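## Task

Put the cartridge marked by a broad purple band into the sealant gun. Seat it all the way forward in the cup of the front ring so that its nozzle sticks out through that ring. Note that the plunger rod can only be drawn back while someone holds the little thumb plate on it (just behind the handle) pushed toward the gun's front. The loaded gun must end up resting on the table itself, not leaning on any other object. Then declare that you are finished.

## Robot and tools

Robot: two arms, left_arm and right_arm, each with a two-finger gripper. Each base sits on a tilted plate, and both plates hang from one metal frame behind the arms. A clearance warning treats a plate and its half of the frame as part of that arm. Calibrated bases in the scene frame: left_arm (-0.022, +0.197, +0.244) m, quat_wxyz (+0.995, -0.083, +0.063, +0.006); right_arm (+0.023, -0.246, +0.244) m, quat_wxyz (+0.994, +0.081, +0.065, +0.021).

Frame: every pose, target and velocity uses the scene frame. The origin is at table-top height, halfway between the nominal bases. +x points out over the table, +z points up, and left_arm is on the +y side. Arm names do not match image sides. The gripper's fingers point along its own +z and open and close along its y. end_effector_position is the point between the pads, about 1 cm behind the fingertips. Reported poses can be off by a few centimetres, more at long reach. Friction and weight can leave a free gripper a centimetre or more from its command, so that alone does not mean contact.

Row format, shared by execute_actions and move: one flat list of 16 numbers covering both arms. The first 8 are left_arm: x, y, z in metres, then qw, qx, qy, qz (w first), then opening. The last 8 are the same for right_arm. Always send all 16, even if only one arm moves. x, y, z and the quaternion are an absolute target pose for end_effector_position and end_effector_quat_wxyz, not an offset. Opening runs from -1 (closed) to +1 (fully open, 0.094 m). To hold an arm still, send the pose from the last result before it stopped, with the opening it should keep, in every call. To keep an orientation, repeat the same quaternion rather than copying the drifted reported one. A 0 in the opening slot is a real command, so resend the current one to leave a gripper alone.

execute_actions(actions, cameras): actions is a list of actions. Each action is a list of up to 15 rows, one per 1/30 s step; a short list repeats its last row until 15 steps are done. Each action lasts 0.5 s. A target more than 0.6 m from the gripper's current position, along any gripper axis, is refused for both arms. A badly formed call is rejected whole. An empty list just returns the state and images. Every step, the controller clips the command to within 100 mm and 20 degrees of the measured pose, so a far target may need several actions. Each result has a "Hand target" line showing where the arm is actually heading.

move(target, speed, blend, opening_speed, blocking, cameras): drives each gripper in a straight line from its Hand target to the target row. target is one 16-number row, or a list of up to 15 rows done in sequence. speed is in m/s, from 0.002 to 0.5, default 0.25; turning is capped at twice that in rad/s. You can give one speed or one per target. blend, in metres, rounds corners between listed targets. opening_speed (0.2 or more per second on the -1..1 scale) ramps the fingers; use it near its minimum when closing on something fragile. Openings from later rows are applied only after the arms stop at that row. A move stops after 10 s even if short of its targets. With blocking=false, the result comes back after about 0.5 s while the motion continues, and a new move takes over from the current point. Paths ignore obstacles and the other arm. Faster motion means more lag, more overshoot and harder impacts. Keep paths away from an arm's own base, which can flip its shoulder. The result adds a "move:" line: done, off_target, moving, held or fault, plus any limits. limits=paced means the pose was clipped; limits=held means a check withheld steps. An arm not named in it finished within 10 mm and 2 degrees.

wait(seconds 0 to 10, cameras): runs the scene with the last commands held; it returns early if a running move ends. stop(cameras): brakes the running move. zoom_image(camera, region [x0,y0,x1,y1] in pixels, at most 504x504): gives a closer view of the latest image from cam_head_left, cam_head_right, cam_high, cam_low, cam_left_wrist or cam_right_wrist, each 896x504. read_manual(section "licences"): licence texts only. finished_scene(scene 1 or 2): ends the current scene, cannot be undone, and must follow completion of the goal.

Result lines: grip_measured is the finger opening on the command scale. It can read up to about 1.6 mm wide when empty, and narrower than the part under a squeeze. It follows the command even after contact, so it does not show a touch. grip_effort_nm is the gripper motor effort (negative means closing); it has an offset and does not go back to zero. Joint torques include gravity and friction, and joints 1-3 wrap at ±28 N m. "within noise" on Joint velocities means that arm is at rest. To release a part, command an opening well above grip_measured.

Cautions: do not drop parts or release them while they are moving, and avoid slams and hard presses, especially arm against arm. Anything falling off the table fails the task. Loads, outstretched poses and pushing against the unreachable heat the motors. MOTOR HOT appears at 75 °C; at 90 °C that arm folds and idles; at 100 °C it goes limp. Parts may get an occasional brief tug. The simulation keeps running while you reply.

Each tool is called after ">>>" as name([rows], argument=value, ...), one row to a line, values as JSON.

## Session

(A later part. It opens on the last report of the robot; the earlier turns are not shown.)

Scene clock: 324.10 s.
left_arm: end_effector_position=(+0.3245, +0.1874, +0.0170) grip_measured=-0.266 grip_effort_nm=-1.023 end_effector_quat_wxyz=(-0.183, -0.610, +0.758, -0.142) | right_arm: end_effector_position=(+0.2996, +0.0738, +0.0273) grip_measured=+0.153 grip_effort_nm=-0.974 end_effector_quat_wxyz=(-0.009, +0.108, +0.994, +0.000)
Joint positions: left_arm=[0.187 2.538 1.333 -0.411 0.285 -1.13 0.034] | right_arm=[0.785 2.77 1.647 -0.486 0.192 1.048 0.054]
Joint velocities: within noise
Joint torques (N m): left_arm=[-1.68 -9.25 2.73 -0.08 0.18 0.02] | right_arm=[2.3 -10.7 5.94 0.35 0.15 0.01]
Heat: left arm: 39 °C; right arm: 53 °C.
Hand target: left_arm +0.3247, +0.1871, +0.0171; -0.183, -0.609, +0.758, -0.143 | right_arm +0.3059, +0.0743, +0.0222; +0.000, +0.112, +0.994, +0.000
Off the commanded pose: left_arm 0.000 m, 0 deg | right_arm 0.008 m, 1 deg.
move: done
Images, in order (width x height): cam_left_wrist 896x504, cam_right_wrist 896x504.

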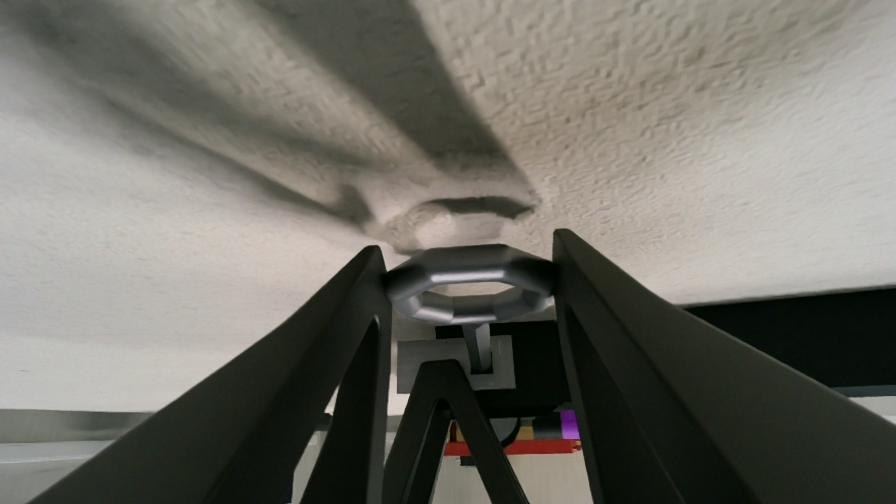

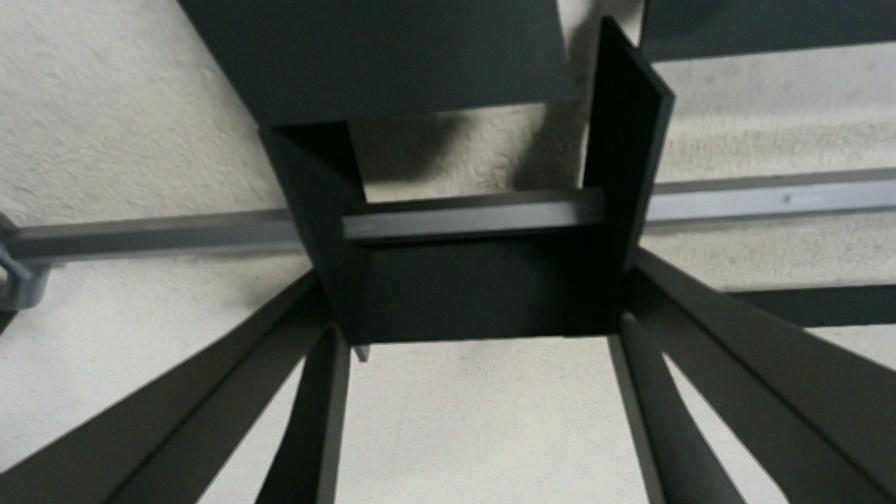

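>>> move([
  [0.3325, 0.221, 0.012, -0.1691, -0.6091, 0.7630, -0.1350, -0.5, 0.306, 0.0745, 0.022, 0.0, 0.1115, 0.9938, 0.0, 0.03],
], cameras=["cam_left_wrist","cam_right_wrist"], speed=0.05)

Scene clock: 330.30 s.
left_arm: end_effector_position=(+0.3306, +0.2108, +0.0181) grip_measured=-0.266 grip_effort_nm=-1.033 end_effector_quat_wxyz=(-0.176, -0.611, +0.759, -0.143) | right_arm: end_effector_position=(+0.3015, +0.0768, +0.0281) grip_measured=+0.152 grip_effort_nm=-1.009 end_effector_quat_wxyz=(-0.007, +0.107, +0.994, +0.005)
Joint positions: left_arm=[0.239 2.538 1.373 -0.453 0.277 -1.079 0.034] | right_arm=[0.785 2.77 1.652 -0.48 0.188 1.045 0.054]
Joint velocities: within noise
Joint torques (N m): left_arm=[-0.12 -7.99 4.97 -0.17 -0.02 0.27] | right_arm=[2.24 -10.69 5.56 0.3 0.16 0.03]
Heat: left arm: 39 °C; right arm: 53 °C.
Hand target: left_arm +0.3322, +0.2209, +0.0122; -0.169, -0.609, +0.763, -0.135 | right_arm +0.3058, +0.0743, +0.0221; +0.000, +0.112, +0.994, +0.000
Off the commanded pose: left_arm 0.012 m, 1 deg | right_arm 0.008 m, 1 deg.
move: off_target (left_arm)
Images, in order (width x height): cam_left_wrist 896x504, cam_right_wrist 896x504.

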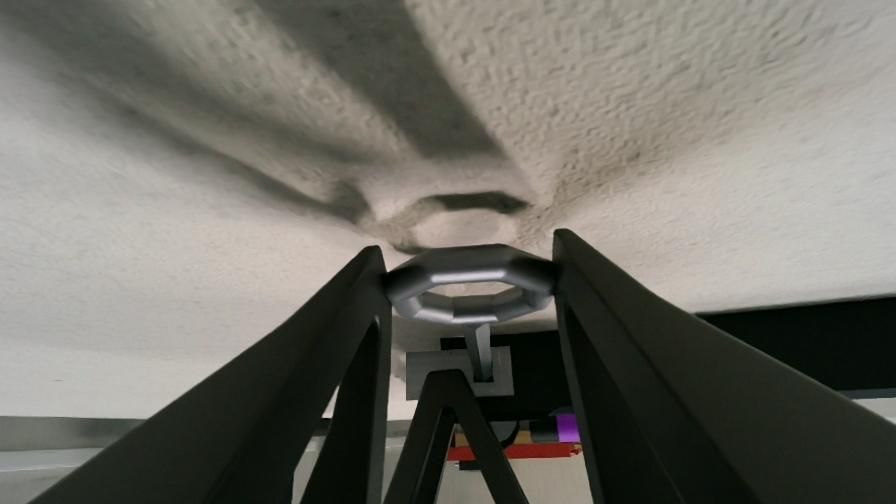

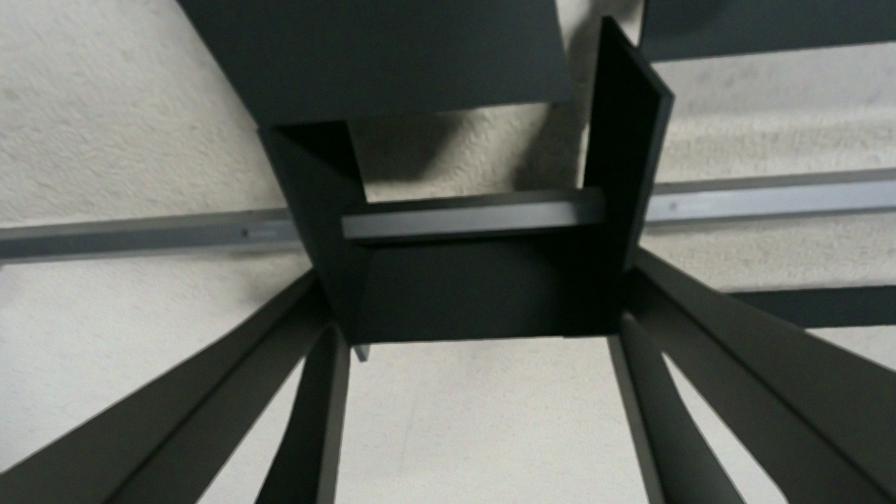

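>>> move([
  [0.3450, 0.276, 0.010, -0.1691, -0.6091, 0.7630, -0.1350, -0.5, 0.306, 0.0745, 0.022, 0.0, 0.1115, 0.9938, 0.0, 0.03],
], cameras=["cam_left_wrist","cam_right_wrist"], speed=0.05)

Scene clock: 336.20 s.
left_arm: end_effector_position=(+0.3415, +0.2623, +0.0167) grip_measured=-0.266 grip_effort_nm=-1.028 end_effector_quat_wxyz=(-0.182, -0.610, +0.758, -0.142) | right_arm: end_effector_position=(+0.3018, +0.0772, +0.0283) grip_measured=+0.151 grip_effort_nm=-1.009 end_effector_quat_wxyz=(-0.007, +0.107, +0.994, +0.006)
Joint positions: left_arm=[0.355 2.591 1.546 -0.616 0.273 -0.958 0.034] | right_arm=[0.785 2.77 1.653 -0.48 0.188 1.044 0.054]
Joint velocities: within noise
Joint torques (N m): left_arm=[0.13 -8.8 5.94 -0.13 -0.07 0.26] | right_arm=[2.3 -10.76 5.53 0.3 0.19 0.05]
Heat: left arm: 39 °C; right arm: 54 °C.
Hand target: left_arm +0.3446, +0.2760, +0.0105; -0.169, -0.609, +0.763, -0.135 | right_arm +0.3059, +0.0744, +0.0222; +0.000, +0.112, +0.994, +0.000
Off the commanded pose: left_arm 0.016 m, 2 deg | right_arm 0.008 m, 1 deg.
move: off_target (left_arm)
Images, in order (width x height): cam_left_wrist 896x504, cam_right_wrist 896x504.

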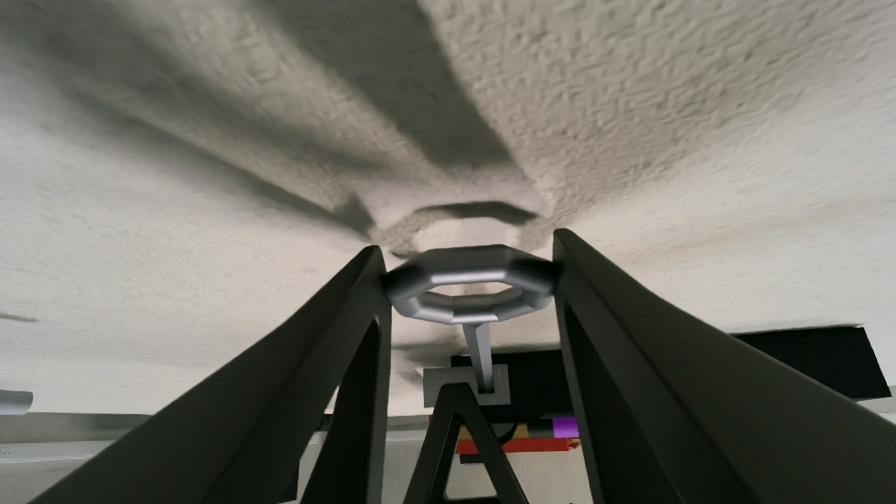

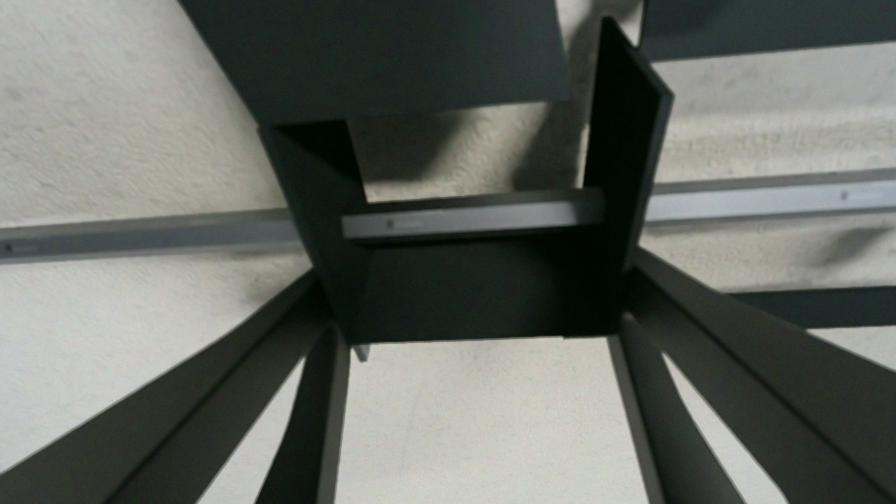

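>>> move([
  [0.3560, 0.325, 0.008, -0.1691, -0.6091, 0.7630, -0.1350, -0.5, 0.306, 0.0745, 0.022, 0.0, 0.1115, 0.9938, 0.0, 0.03],
], cameras=["cam_left_wrist","cam_right_wrist"], speed=0.05)

Scene clock: 339.43 s.
left_arm: end_effector_position=(+0.3512, +0.3007, +0.0185) grip_measured=-0.266 grip_effort_nm=-1.023 end_effector_quat_wxyz=(-0.196, -0.608, +0.754, -0.151) | right_arm: end_effector_position=(+0.3048, +0.0799, +0.0298) grip_measured=+0.151 grip_effort_nm=-1.004 end_effector_quat_wxyz=(-0.005, +0.107, +0.994, +0.010)
Joint positions: left_arm=[0.437 2.662 1.744 -0.792 0.288 -0.868 0.034] | right_arm=[0.785 2.77 1.662 -0.48 0.188 1.042 0.054]
Joint velocities: within noise
Joint torques (N m): left_arm=[1.1 -9.31 7.06 -0.11 -0.29 0.32] | right_arm=[2.3 -10.81 4.79 0.31 0.18 0.07]
Heat: left arm: 38 °C; right arm: 54 °C.
Hand target: left_arm +0.3552, +0.3247, +0.0092; -0.169, -0.610, +0.763, -0.135 | right_arm +0.3059, +0.0744, +0.0222; +0.000, +0.112, +0.994, +0.000
Off the commanded pose: left_arm 0.027 m, 4 deg | right_arm 0.010 m, 1 deg.
move: off_target (left_arm)
Images, in order (width x height): cam_left_wrist 896x504, cam_right_wrist 896x504.

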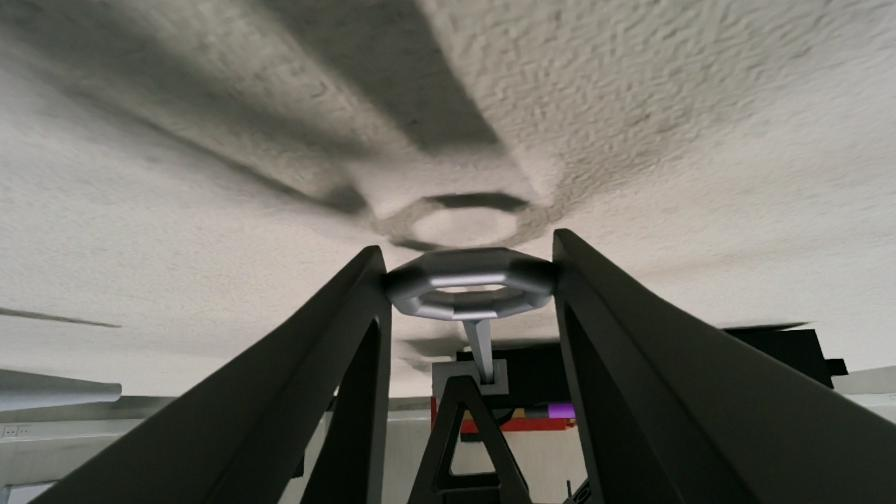

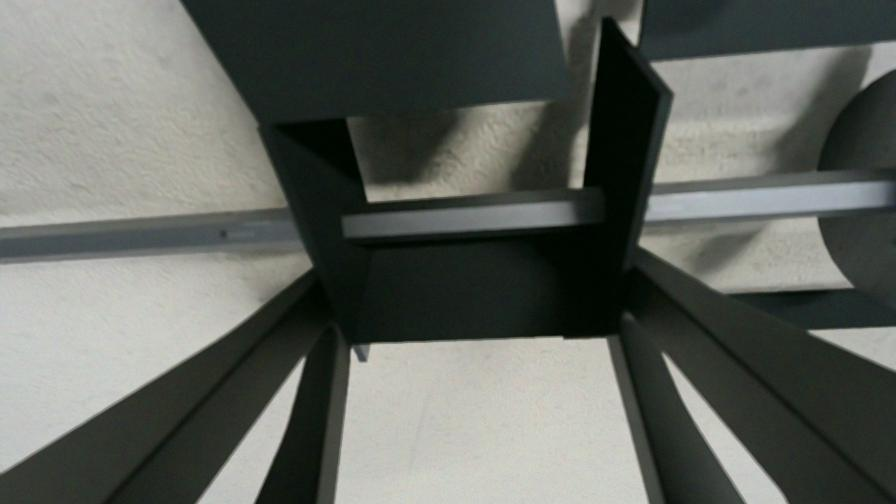

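>>> move([
  [0.3590, 0.340, 0.008, -0.1691, -0.6091, 0.7630, -0.1350, -0.5, 0.306, 0.0745, 0.022, 0.0, 0.1115, 0.9938, 0.0, 0.03],
], cameras=["cam_high","cam_head_left","cam_right_wrist"], speed=0.05)

>>> zoom_image(camera="cam_head_left", region=[400, 140, 600, 280])

Scene clock: 346.33 s.
left_arm: end_effector_position=(+0.3542, +0.3128, +0.0192) grip_measured=-0.266 grip_effort_nm=-1.028 end_effector_quat_wxyz=(-0.199, -0.608, +0.753, -0.153) | right_arm: end_effector_position=(+0.3054, +0.0805, +0.0301) grip_measured=+0.151 grip_effort_nm=-1.013 end_effector_quat_wxyz=(-0.004, +0.107, +0.994, +0.010)
Joint positions: left_arm=[0.46 2.688 1.812 -0.848 0.291 -0.842 0.034] | right_arm=[0.785 2.77 1.664 -0.48 0.188 1.042 0.054]
Joint velocities: within noise
Joint torques (N m): left_arm=[1.43 -9.52 7.3 -0.06 -0.32 0.35] | right_arm=[2.3 -10.82 4.64 0.32 0.19 0.09]
Heat: left arm: 38 °C; right arm: 54 °C.
Hand target: left_arm +0.3580, +0.3398, +0.0095; -0.169, -0.610, +0.762, -0.134 | right_arm +0.3058, +0.0743, +0.0222; +0.000, +0.112, +0.994, +0.000
Off the commanded pose: left_arm 0.030 m, 4 deg | right_arm 0.010 m, 1 deg.
move: off_target (left_arm)
Images, in order (width x height): cam_head_left 896x504, cam_high 896x504, cam_right_wrist 896x504.

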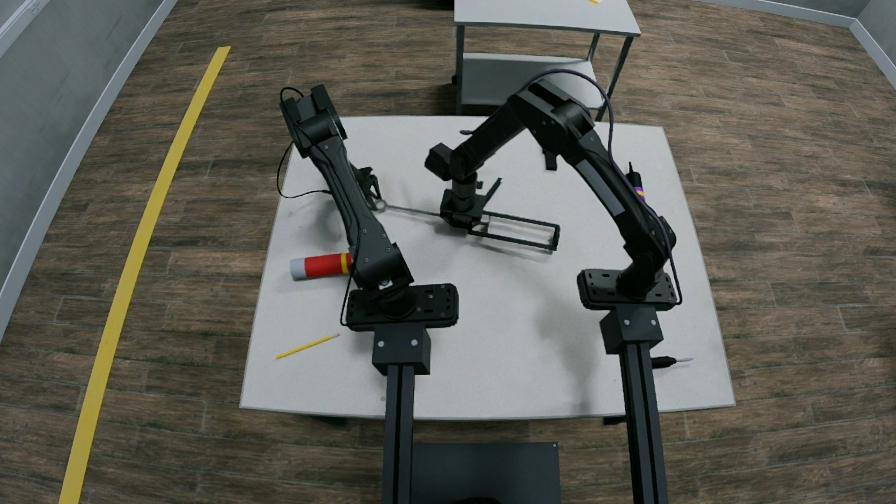

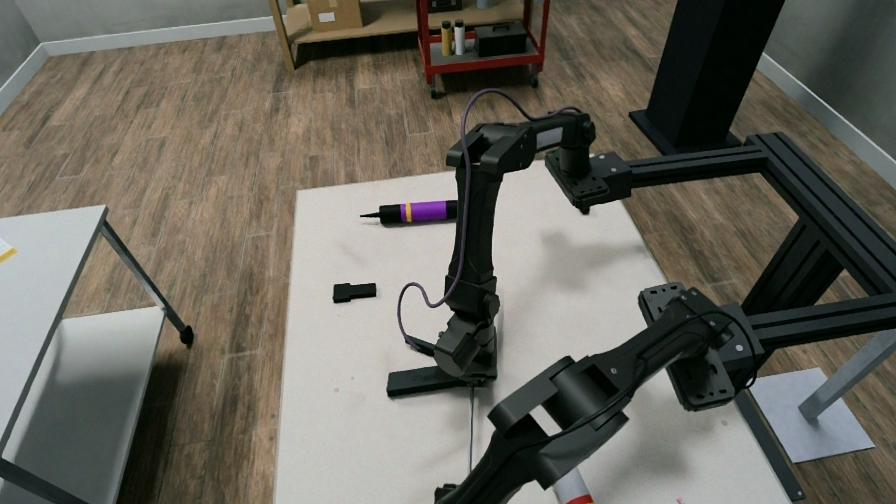

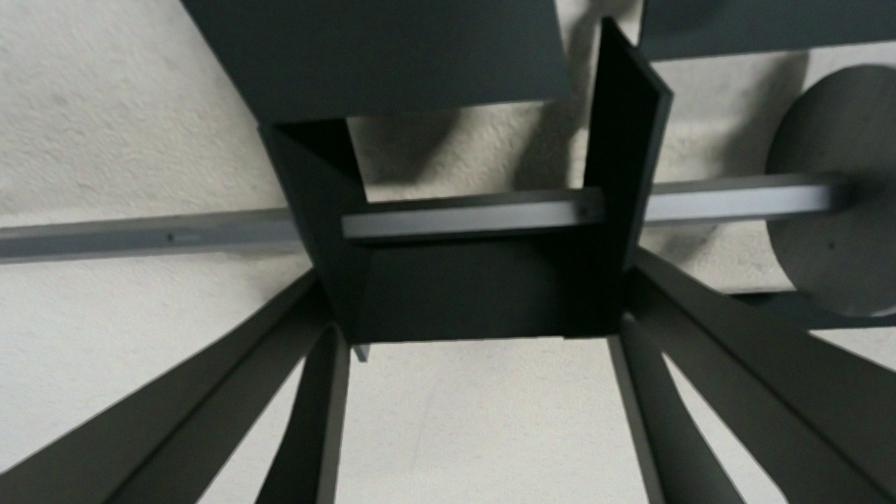

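Scaled by 2.520 from the camera's 896x504 image, which has a finer 1280x720 frame.

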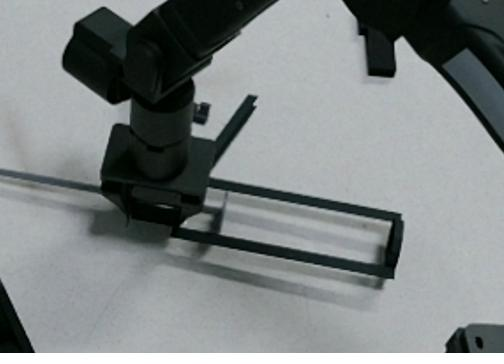

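>>> move([
  [0.3650, 0.365, 0.008, -0.1691, -0.6091, 0.7630, -0.1350, -0.5, 0.306, 0.0745, 0.022, 0.0, 0.1115, 0.9938, 0.0, 0.03],
], cameras=["cam_left_wrist","cam_right_wrist"], speed=0.05)

Scene clock: 351.57 s.
left_arm: end_effector_position=(+0.3599, +0.3345, +0.0203) grip_measured=-0.266 grip_effort_nm=-1.033 end_effector_quat_wxyz=(-0.205, -0.606, +0.752, -0.156) | right_arm: end_effector_position=(+0.3065, +0.0815, +0.0307) grip_measured=+0.151 grip_effort_nm=-1.004 end_effector_quat_wxyz=(-0.003, +0.107, +0.994, +0.012)
Joint positions: left_arm=[0.498 2.742 1.951 -0.953 0.292 -0.8 0.034] | right_arm=[0.785 2.77 1.667 -0.48 0.188 1.041 0.054]
Joint velocities: within noise
Joint torques (N m): left_arm=[1.58 -9.84 7.86 -0.03 -0.37 0.31] | right_arm=[2.3 -10.8 4.37 0.32 0.17 0.06]
Heat: left arm: 39 °C; right arm: 54 °C.
Hand target: left_arm +0.3639, +0.3646, +0.0099; -0.169, -0.610, +0.762, -0.134 | right_arm +0.3058, +0.0743, +0.0222; +0.000, +0.111, +0.994, +0.000
Off the commanded pose: left_arm 0.033 m, 5 deg | right_arm 0.011 m, 1 deg.
move: off_target (left_arm, right_arm)
Images, in order (width x height): cam_left_wrist 896x504, cam_right_wrist 896x504.

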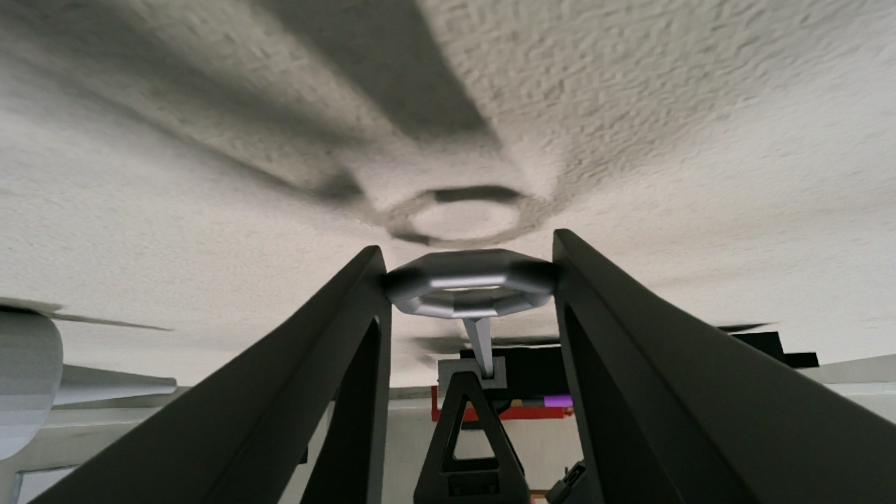

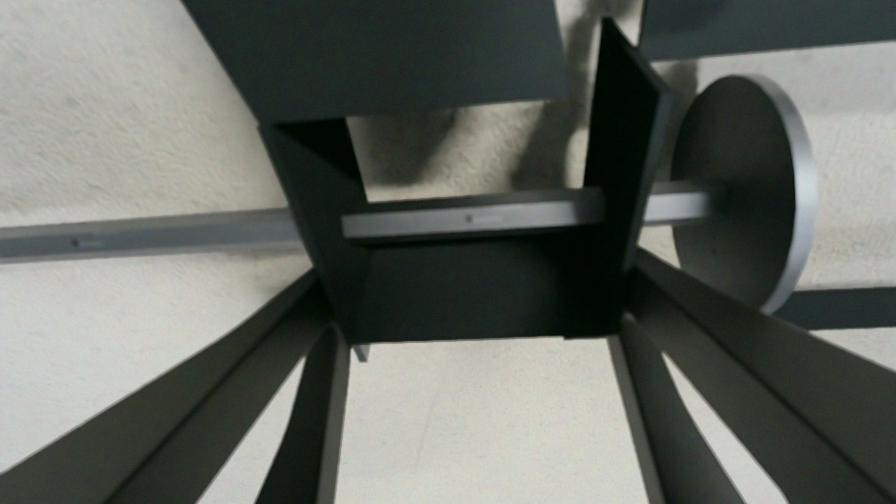

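>>> move([
  [0.3670, 0.373, 0.008, -0.1691, -0.6091, 0.7630, -0.1350, -0.5, 0.306, 0.0745, 0.022, 0.0, 0.1115, 0.9938, 0.0, 0.03],
], cameras=["cam_left_wrist","cam_right_wrist"], speed=0.05)

>>> zoom_image(camera="cam_right_wrist", region=[540, 40, 840, 340])

Scene clock: 361.47 s.
left_arm: end_effector_position=(+0.3614, +0.3400, +0.0206) grip_measured=-0.266 grip_effort_nm=-1.028 end_effector_quat_wxyz=(-0.208, -0.605, +0.752, -0.157) | right_arm: end_effector_position=(+0.3067, +0.0817, +0.0308) grip_measured=+0.151 grip_effort_nm=-1.004 end_effector_quat_wxyz=(-0.003, +0.107, +0.994, +0.012)
Joint positions: left_arm=[0.507 2.763 2 -0.991 0.293 -0.788 0.034] | right_arm=[0.785 2.77 1.668 -0.48 0.188 1.041 0.054]
Joint velocities: within noise
Joint torques (N m): left_arm=[1.87 -9.94 8.09 0.02 -0.43 0.27] | right_arm=[2.24 -10.78 4.33 0.32 0.18 0.05]
Heat: left arm: 38 °C; right arm: 54 °C.
Hand target: left_arm +0.3656, +0.3725, +0.0102; -0.169, -0.610, +0.762, -0.134 | right_arm +0.3058, +0.0743, +0.0222; +0.000, +0.111, +0.994, +0.000
Off the commanded pose: left_arm 0.036 m, 5 deg | right_arm 0.011 m, 2 deg.
move: off_target (left_arm, right_arm)
Images, in order (width x height): cam_left_wrist 896x504, cam_right_wrist 896x504.

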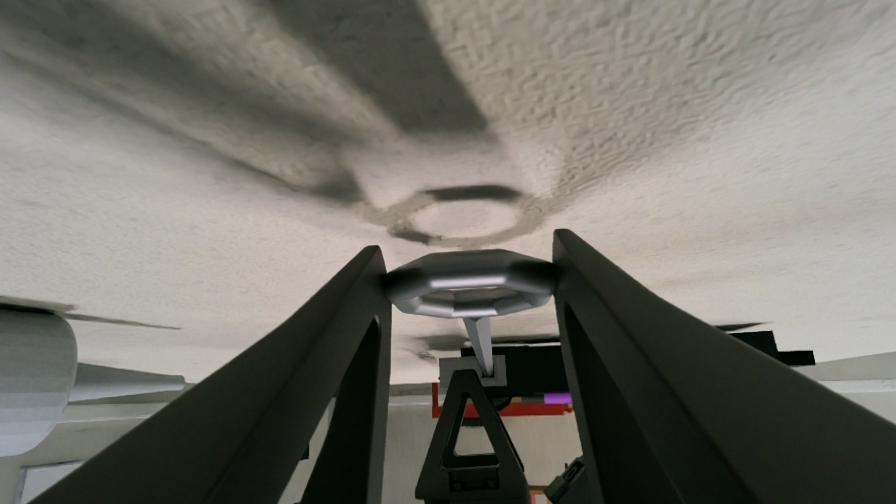

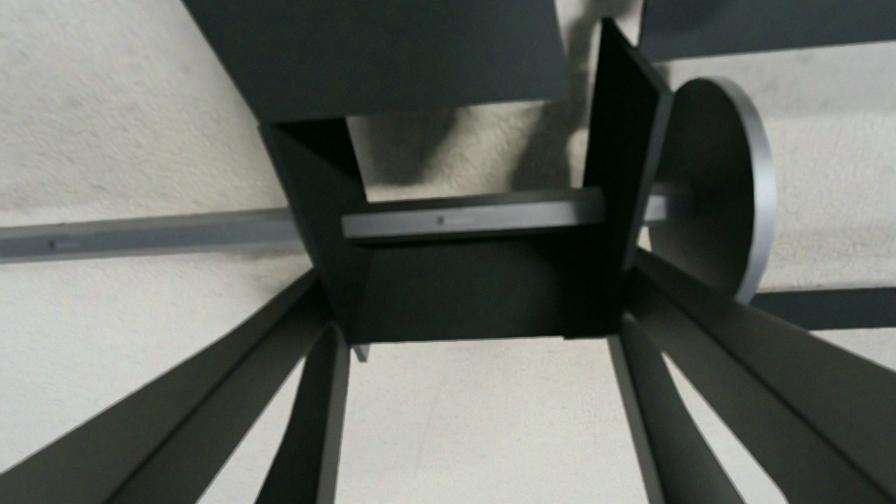

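Scaled by 1.680 from the camera's 896x504 image, which has a finer 1280x720 frame.

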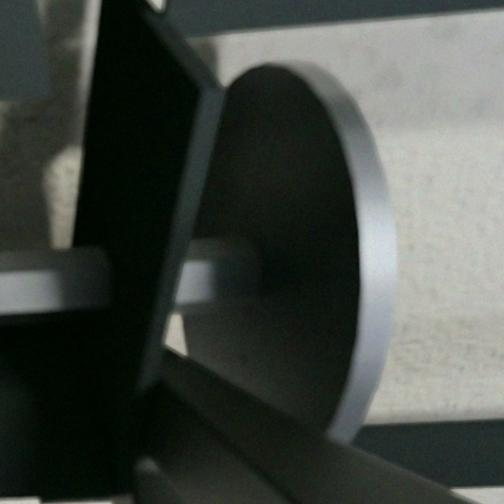

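>>> move([
  [0.362, 0.345, 0.014, -0.1691, -0.6091, 0.7630, -0.1350, -0.5, 0.306, 0.0745, 0.022, 0.0, 0.1115, 0.9938, 0.0, 0.03],
  [0.362, 0.345, 0.014, -0.1691, -0.6091, 0.7630, -0.1350, 0.1, 0.306, 0.0745, 0.022, 0.0, 0.1115, 0.9938, 0.0, 0.3],
], cameras=["cam_left_wrist","cam_right_wrist"], speed=0.05, opening_speed=0.5)

Scene clock: 366.70 s.
left_arm: end_effector_position=(+0.3493, +0.3372, +0.0137) grip_measured=+0.097 grip_effort_nm=0.159 end_effector_quat_wxyz=(-0.204, -0.611, +0.752, -0.141) | right_arm: end_effector_position=(+0.3061, +0.0794, +0.0307) grip_measured=+0.300 grip_effort_nm=0.032 end_effector_quat_wxyz=(-0.003, +0.105, +0.994, +0.007)
Joint positions: left_arm=[0.505 2.733 1.903 -0.916 0.261 -0.808 0.052] | right_arm=[0.785 2.77 1.668 -0.488 0.194 1.038 0.061]
Joint velocities: within noise
Joint torques (N m): left_arm=[-1.92 -12.68 2.76 0.13 -0.1 0.02] | right_arm=[2.3 -10.82 4.38 0.4 0.12 0.08]
Heat: left arm: 39 °C; right arm: 55 °C.
Hand target: left_arm +0.3620, +0.3450, +0.0148; -0.170, -0.609, +0.763, -0.135 | right_arm +0.3058, +0.0743, +0.0222; +0.000, +0.111, +0.994, +0.000
Off the commanded pose: left_arm 0.015 m, 4 deg | right_arm 0.010 m, 1 deg.
move: off_target (left_arm); target 2's new opening was sent with left_arm's hand 0.011 m and 4 deg from that target
Images, in order (width x height): cam_left_wrist 896x504, cam_right_wrist 896x504.

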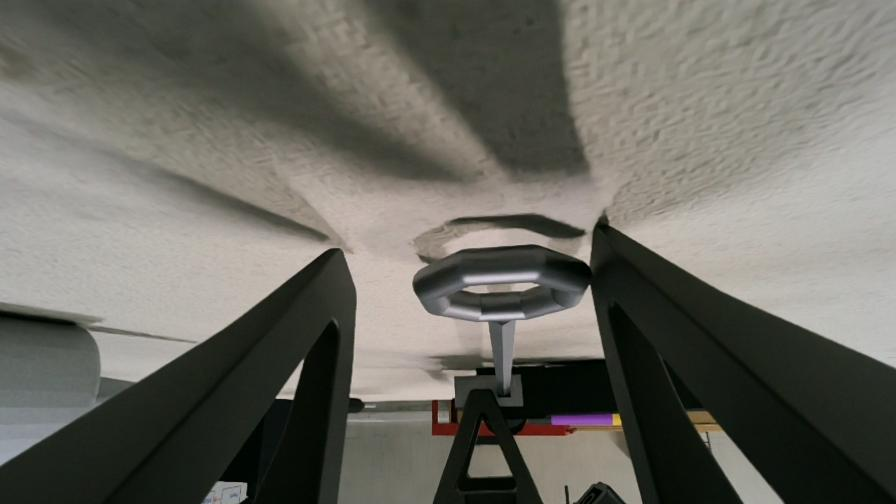

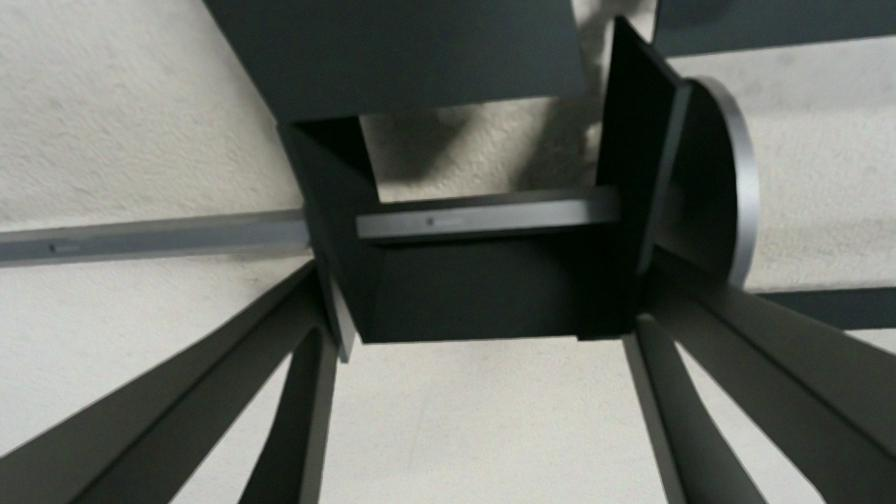

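>>> move([
  [0.370, 0.345, 0.016, -0.1691, -0.6091, 0.7630, -0.1350, 0.4, 0.306, 0.0745, 0.024, 0.0, 0.1115, 0.9938, 0.0, 0.7],
  [0.374, 0.365, 0.08, -0.1691, -0.6091, 0.7630, -0.1350, 0.4, 0.306, 0.073, 0.024, 0.0, 0.1115, 0.9938, 0.0, 1.0],
  [0.32, 0.40, 0.2, -0.1691, -0.6091, 0.7630, -0.1350, 0.4, 0.306, 0.073, 0.10, 0.0, 0.1115, 0.9938, 0.0, 1.0],
], speed=0.12)

Scene clock: 373.90 s.
left_arm: end_effector_position=(+0.3192, +0.3948, +0.1799) grip_measured=+0.397 grip_effort_nm=0.139 end_effector_quat_wxyz=(-0.185, -0.611, +0.757, -0.135) | right_arm: end_effector_position=(+0.3062, +0.0691, +0.0844) grip_measured=+0.997 grip_effort_nm=0.168 end_effector_quat_wxyz=(-0.009, +0.116, +0.993, -0.002)
Joint positions: left_arm=[0.618 2.29 1.795 -1.241 0.226 -0.692 0.066] | right_arm=[0.795 2.612 1.607 -0.608 0.195 1.076 0.094]
Joint velocities: within noise
Joint torques (N m): left_arm=[-0.55 -14.6 4.92 -0.55 0.06 0.17] | right_arm=[4.37 -15.43 4.21 0.03 0.12 0.08]
Heat: left arm: 43 °C; right arm: 56 °C.
Hand target: left_arm +0.3198, +0.3997, +0.1993; -0.169, -0.609, +0.763, -0.135 | right_arm +0.3060, +0.0730, +0.0995; +0.000, +0.112, +0.994, +0.000
Off the commanded pose: left_arm 0.021 m, 2 deg | right_arm 0.016 m, 1 deg.
move: off_target (left_arm, right_arm); target 2's new opening was sent with right_arm's hand 0.011 m and 1 deg from that target

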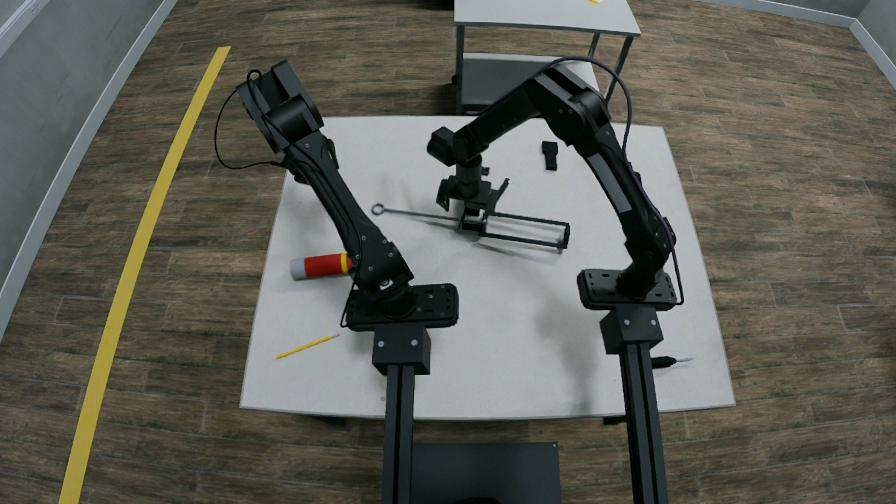

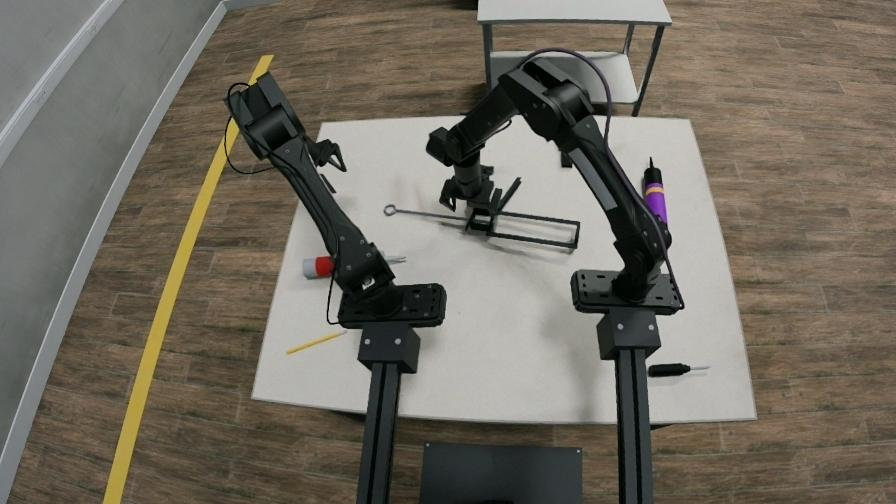

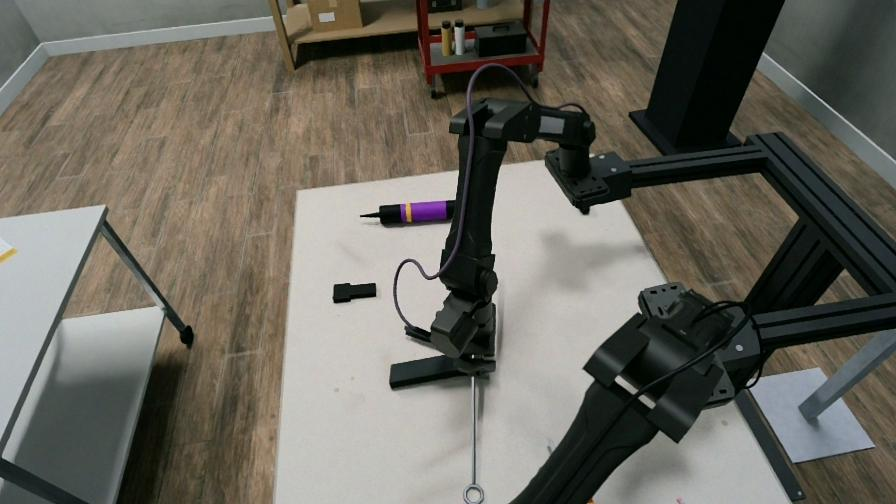

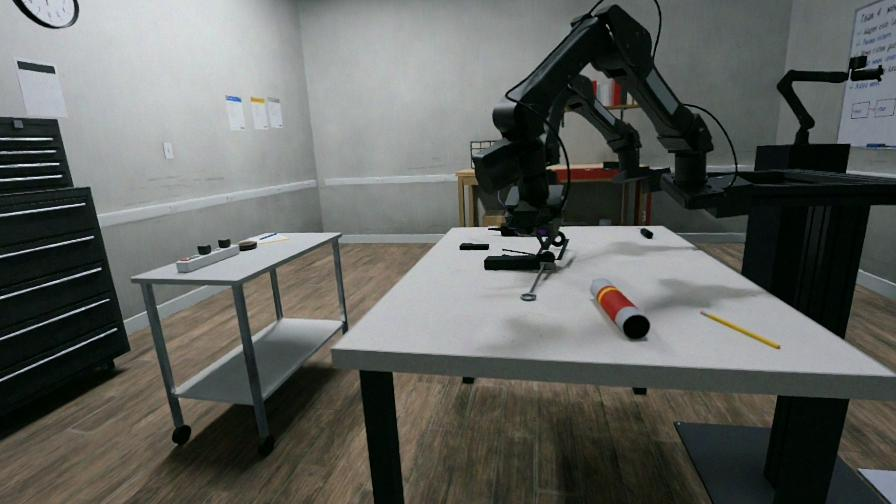

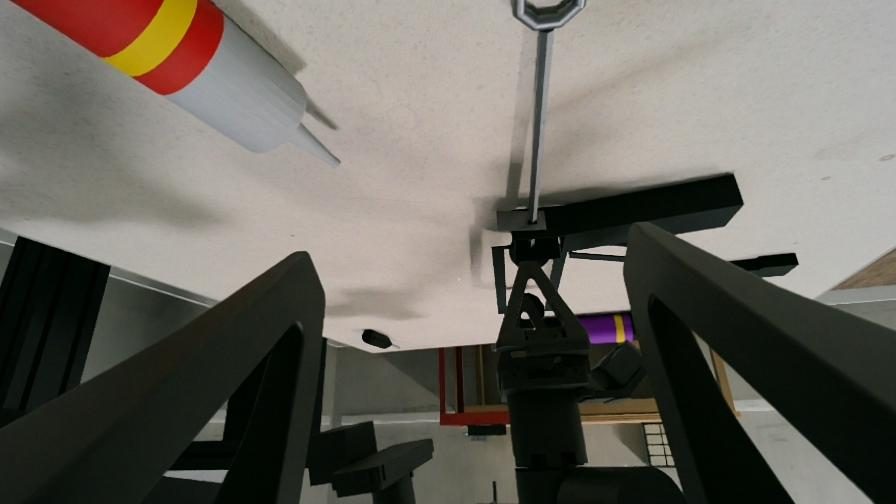

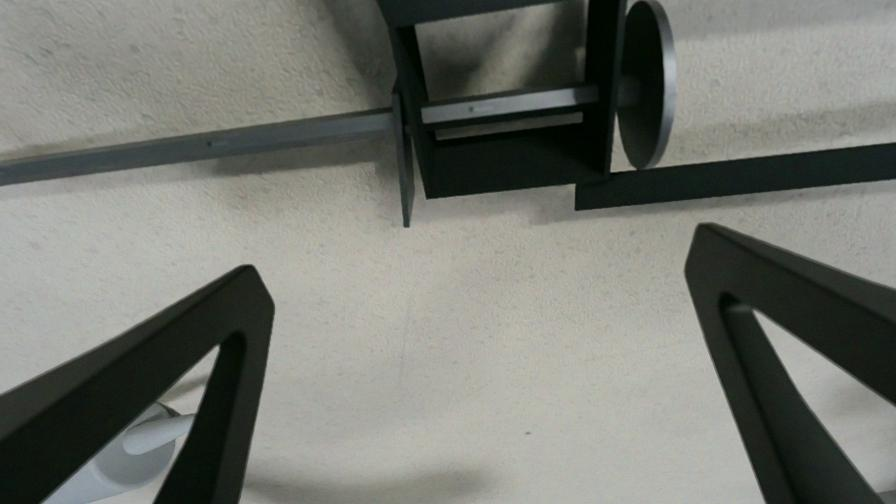

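>>> move([
  [0.30, 0.35, 0.2, -0.1691, -0.6091, 0.7630, -0.1350, 0.4, 0.38, -0.05, 0.2, 0.0, 0.1115, 0.9938, 0.0, 1.0],
], speed=0.2, cameras=["cam_high","cam_right_wrist"])

Scene clock: 378.30 s.
left_arm: end_effector_position=(+0.2894, +0.3473, +0.1839) grip_measured=+0.397 grip_effort_nm=0.139 end_effector_quat_wxyz=(-0.199, -0.607, +0.758, -0.130) | right_arm: end_effector_position=(+0.3755, -0.0494, +0.1870) grip_measured=+0.997 grip_effort_nm=0.164 end_effector_quat_wxyz=(-0.010, +0.114, +0.993, -0.003)
Joint positions: left_arm=[0.558 2.133 1.499 -1.12 0.226 -0.744 0.066] | right_arm=[0.525 2.229 1.485 -0.818 0.198 0.798 0.094]
Joint velocities: within noise
Joint torques (N m): left_arm=[-1.74 -13.71 4.12 -0.23 0.21 -0.12] | right_arm=[2.81 -13.22 6.19 -0.05 0.08 -0.09]
Heat: left arm: 46 °C; right arm: 57 °C.
Hand target: left_arm +0.2996, +0.3498, +0.1999; -0.170, -0.609, +0.763, -0.135 | right_arm +0.3799, -0.0500, +0.1997; +0.000, +0.111, +0.994, +0.000
Off the commanded pose: left_arm 0.019 m, 4 deg | right_arm 0.014 m, 1 deg.
move: off_target (left_arm, right_arm)
Images, in order (width x height): cam_high 896x504, cam_right_wrist 896x504.

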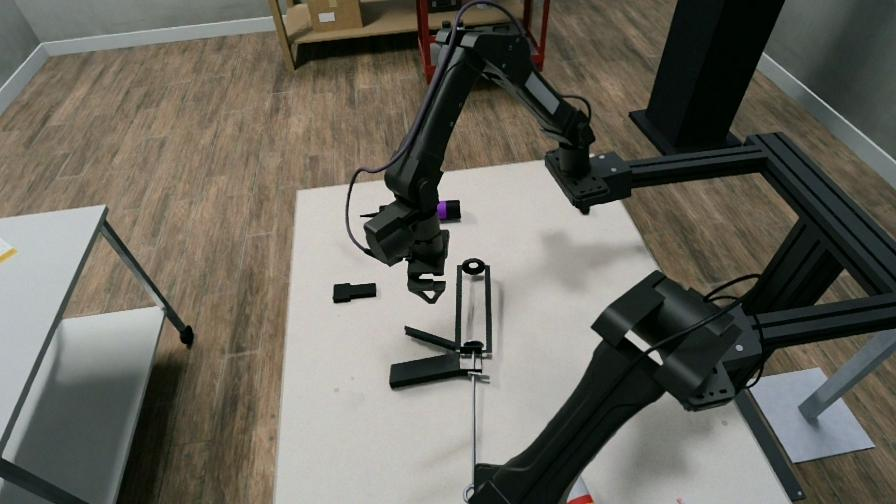

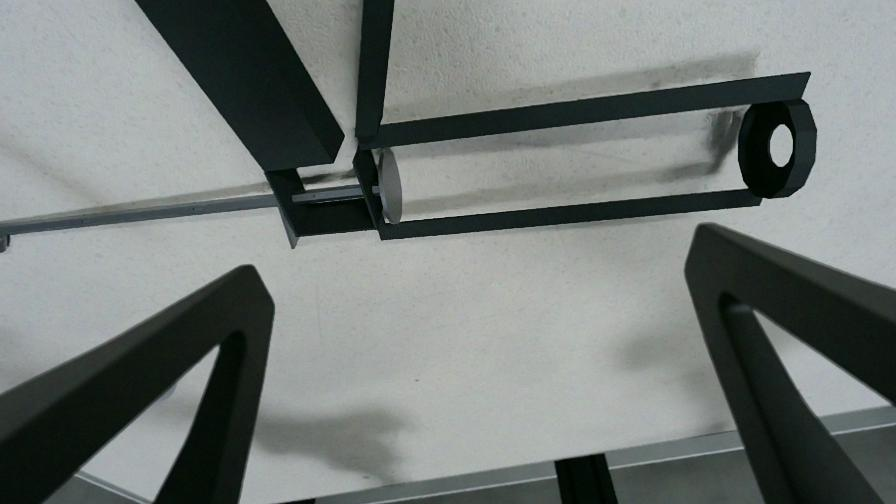

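>>> move([
  [0.30, 0.35, 0.2, -0.1691, -0.6091, 0.7630, -0.1350, 0.4, 0.42, -0.05, 0.2, 0.0, 0.1115, 0.9938, 0.0, 1.0],
], speed=0.2, cameras=["cam_right_wrist"])

>>> zoom_image(camera="cam_right_wrist", region=[350, 100, 850, 350])

>>> move([
  [0.30, 0.35, 0.2, -0.1691, -0.6091, 0.7630, -0.1350, 0.4, 0.385, -0.20, 0.2, 0.0, 0.7071, -0.7071, 0.0, 1.0],
], speed=0.2, cameras=["cam_right_wrist"])

Scene clock: 392.60 s.
left_arm: end_effector_position=(+0.2897, +0.3475, +0.1837) grip_measured=+0.397 grip_effort_nm=0.139 end_effector_quat_wxyz=(-0.199, -0.607, +0.758, -0.130) | right_arm: end_effector_position=(+0.4178, -0.0491, +0.2012) grip_measured=+0.997 grip_effort_nm=0.164 end_effector_quat_wxyz=(+0.002, +0.115, +0.993, +0.006)
Joint positions: left_arm=[0.558 2.133 1.499 -1.118 0.226 -0.744 0.066] | right_arm=[0.482 2.295 1.684 -0.912 0.198 0.748 0.094]
Joint velocities: within noise
Joint torques (N m): left_arm=[-1.8 -13.78 4.1 -0.25 0.15 -0.09] | right_arm=[2.44 -10.33 8.03 0 0.1 -0.05]
Heat: left arm: 50 °C; right arm: 54 °C.
Hand target: left_arm +0.2997, +0.3498, +0.1998; -0.170, -0.609, +0.763, -0.135 | right_arm +0.4200, -0.0500, +0.2001; +0.000, +0.112, +0.994, +0.000
Off the commanded pose: left_arm 0.019 m, 3 deg | right_arm 0.003 m, 1 deg.
move: off_target (left_arm)
Images, in order (width x height): cam_right_wrist 896x504.

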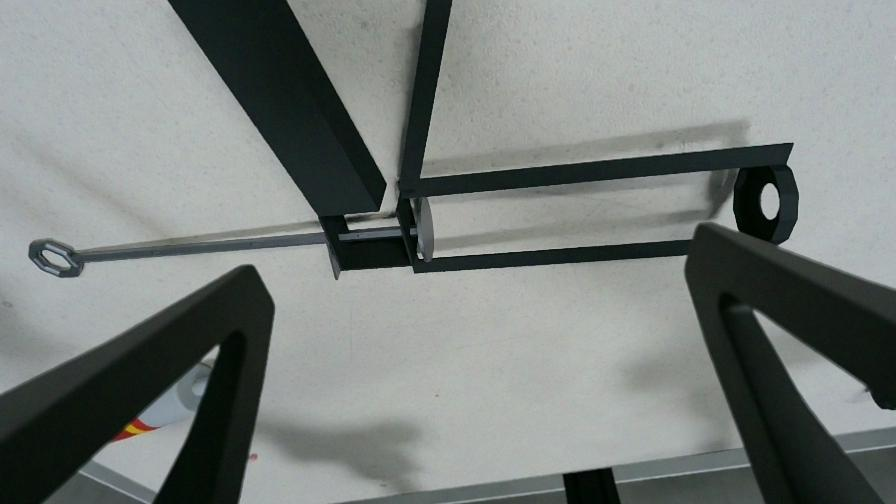

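Scaled by 1.008 from the camera's 896x504 image, which has a finer 1280x720 frame.

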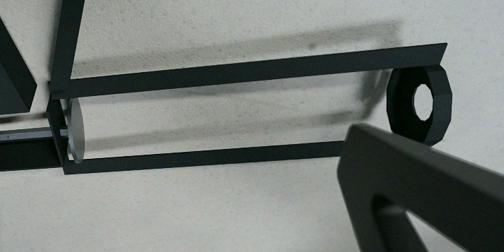

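Scene clock: 397.87 s.
left_arm: end_effector_position=(+0.2899, +0.3476, +0.1837) grip_measured=+0.397 grip_effort_nm=0.134 end_effector_quat_wxyz=(-0.198, -0.607, +0.758, -0.130) | right_arm: end_effector_position=(+0.3790, -0.1996, +0.1906) grip_measured=+0.997 grip_effort_nm=0.164 end_effector_quat_wxyz=(+0.020, +0.710, -0.704, -0.005)
Joint positions: left_arm=[0.558 2.133 1.499 -1.118 0.226 -0.744 0.066] | right_arm=[0.165 1.994 1.23 -0.746 0.198 -1.373 0.094]
Joint velocities: within noise
Joint torques (N m): left_arm=[-1.85 -13.71 4.15 -0.28 0.18 -0.11] | right_arm=[1.36 -12.38 4.68 0.28 -0.11 -0.03]
Heat: left arm: 52 °C; right arm: 55 °C.
Hand target: left_arm +0.2997, +0.3499, +0.1998; -0.169, -0.609, +0.763, -0.135 | right_arm +0.3849, -0.2001, +0.2000; +0.000, +0.707, -0.707, +0.000
Off the commanded pose: left_arm 0.019 m, 3 deg | right_arm 0.011 m, 2 deg.
move: off_target (left_arm, right_arm)
Images, in order (width x height): cam_right_wrist 896x504.

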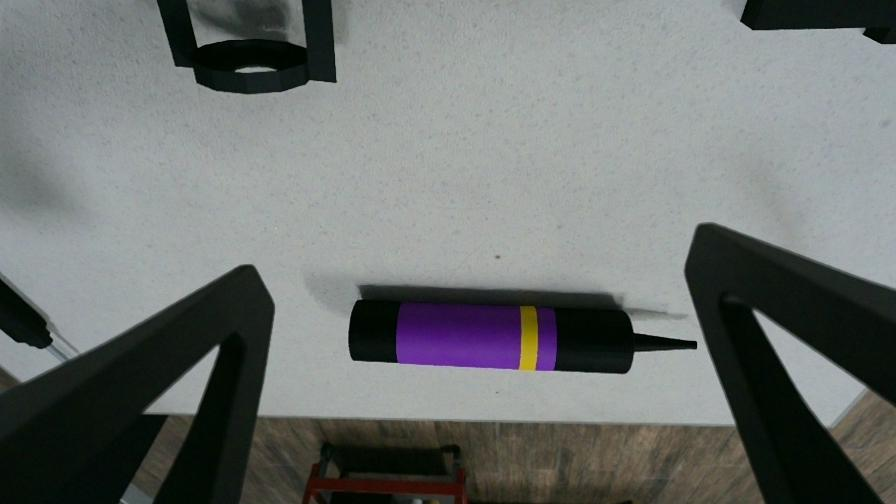

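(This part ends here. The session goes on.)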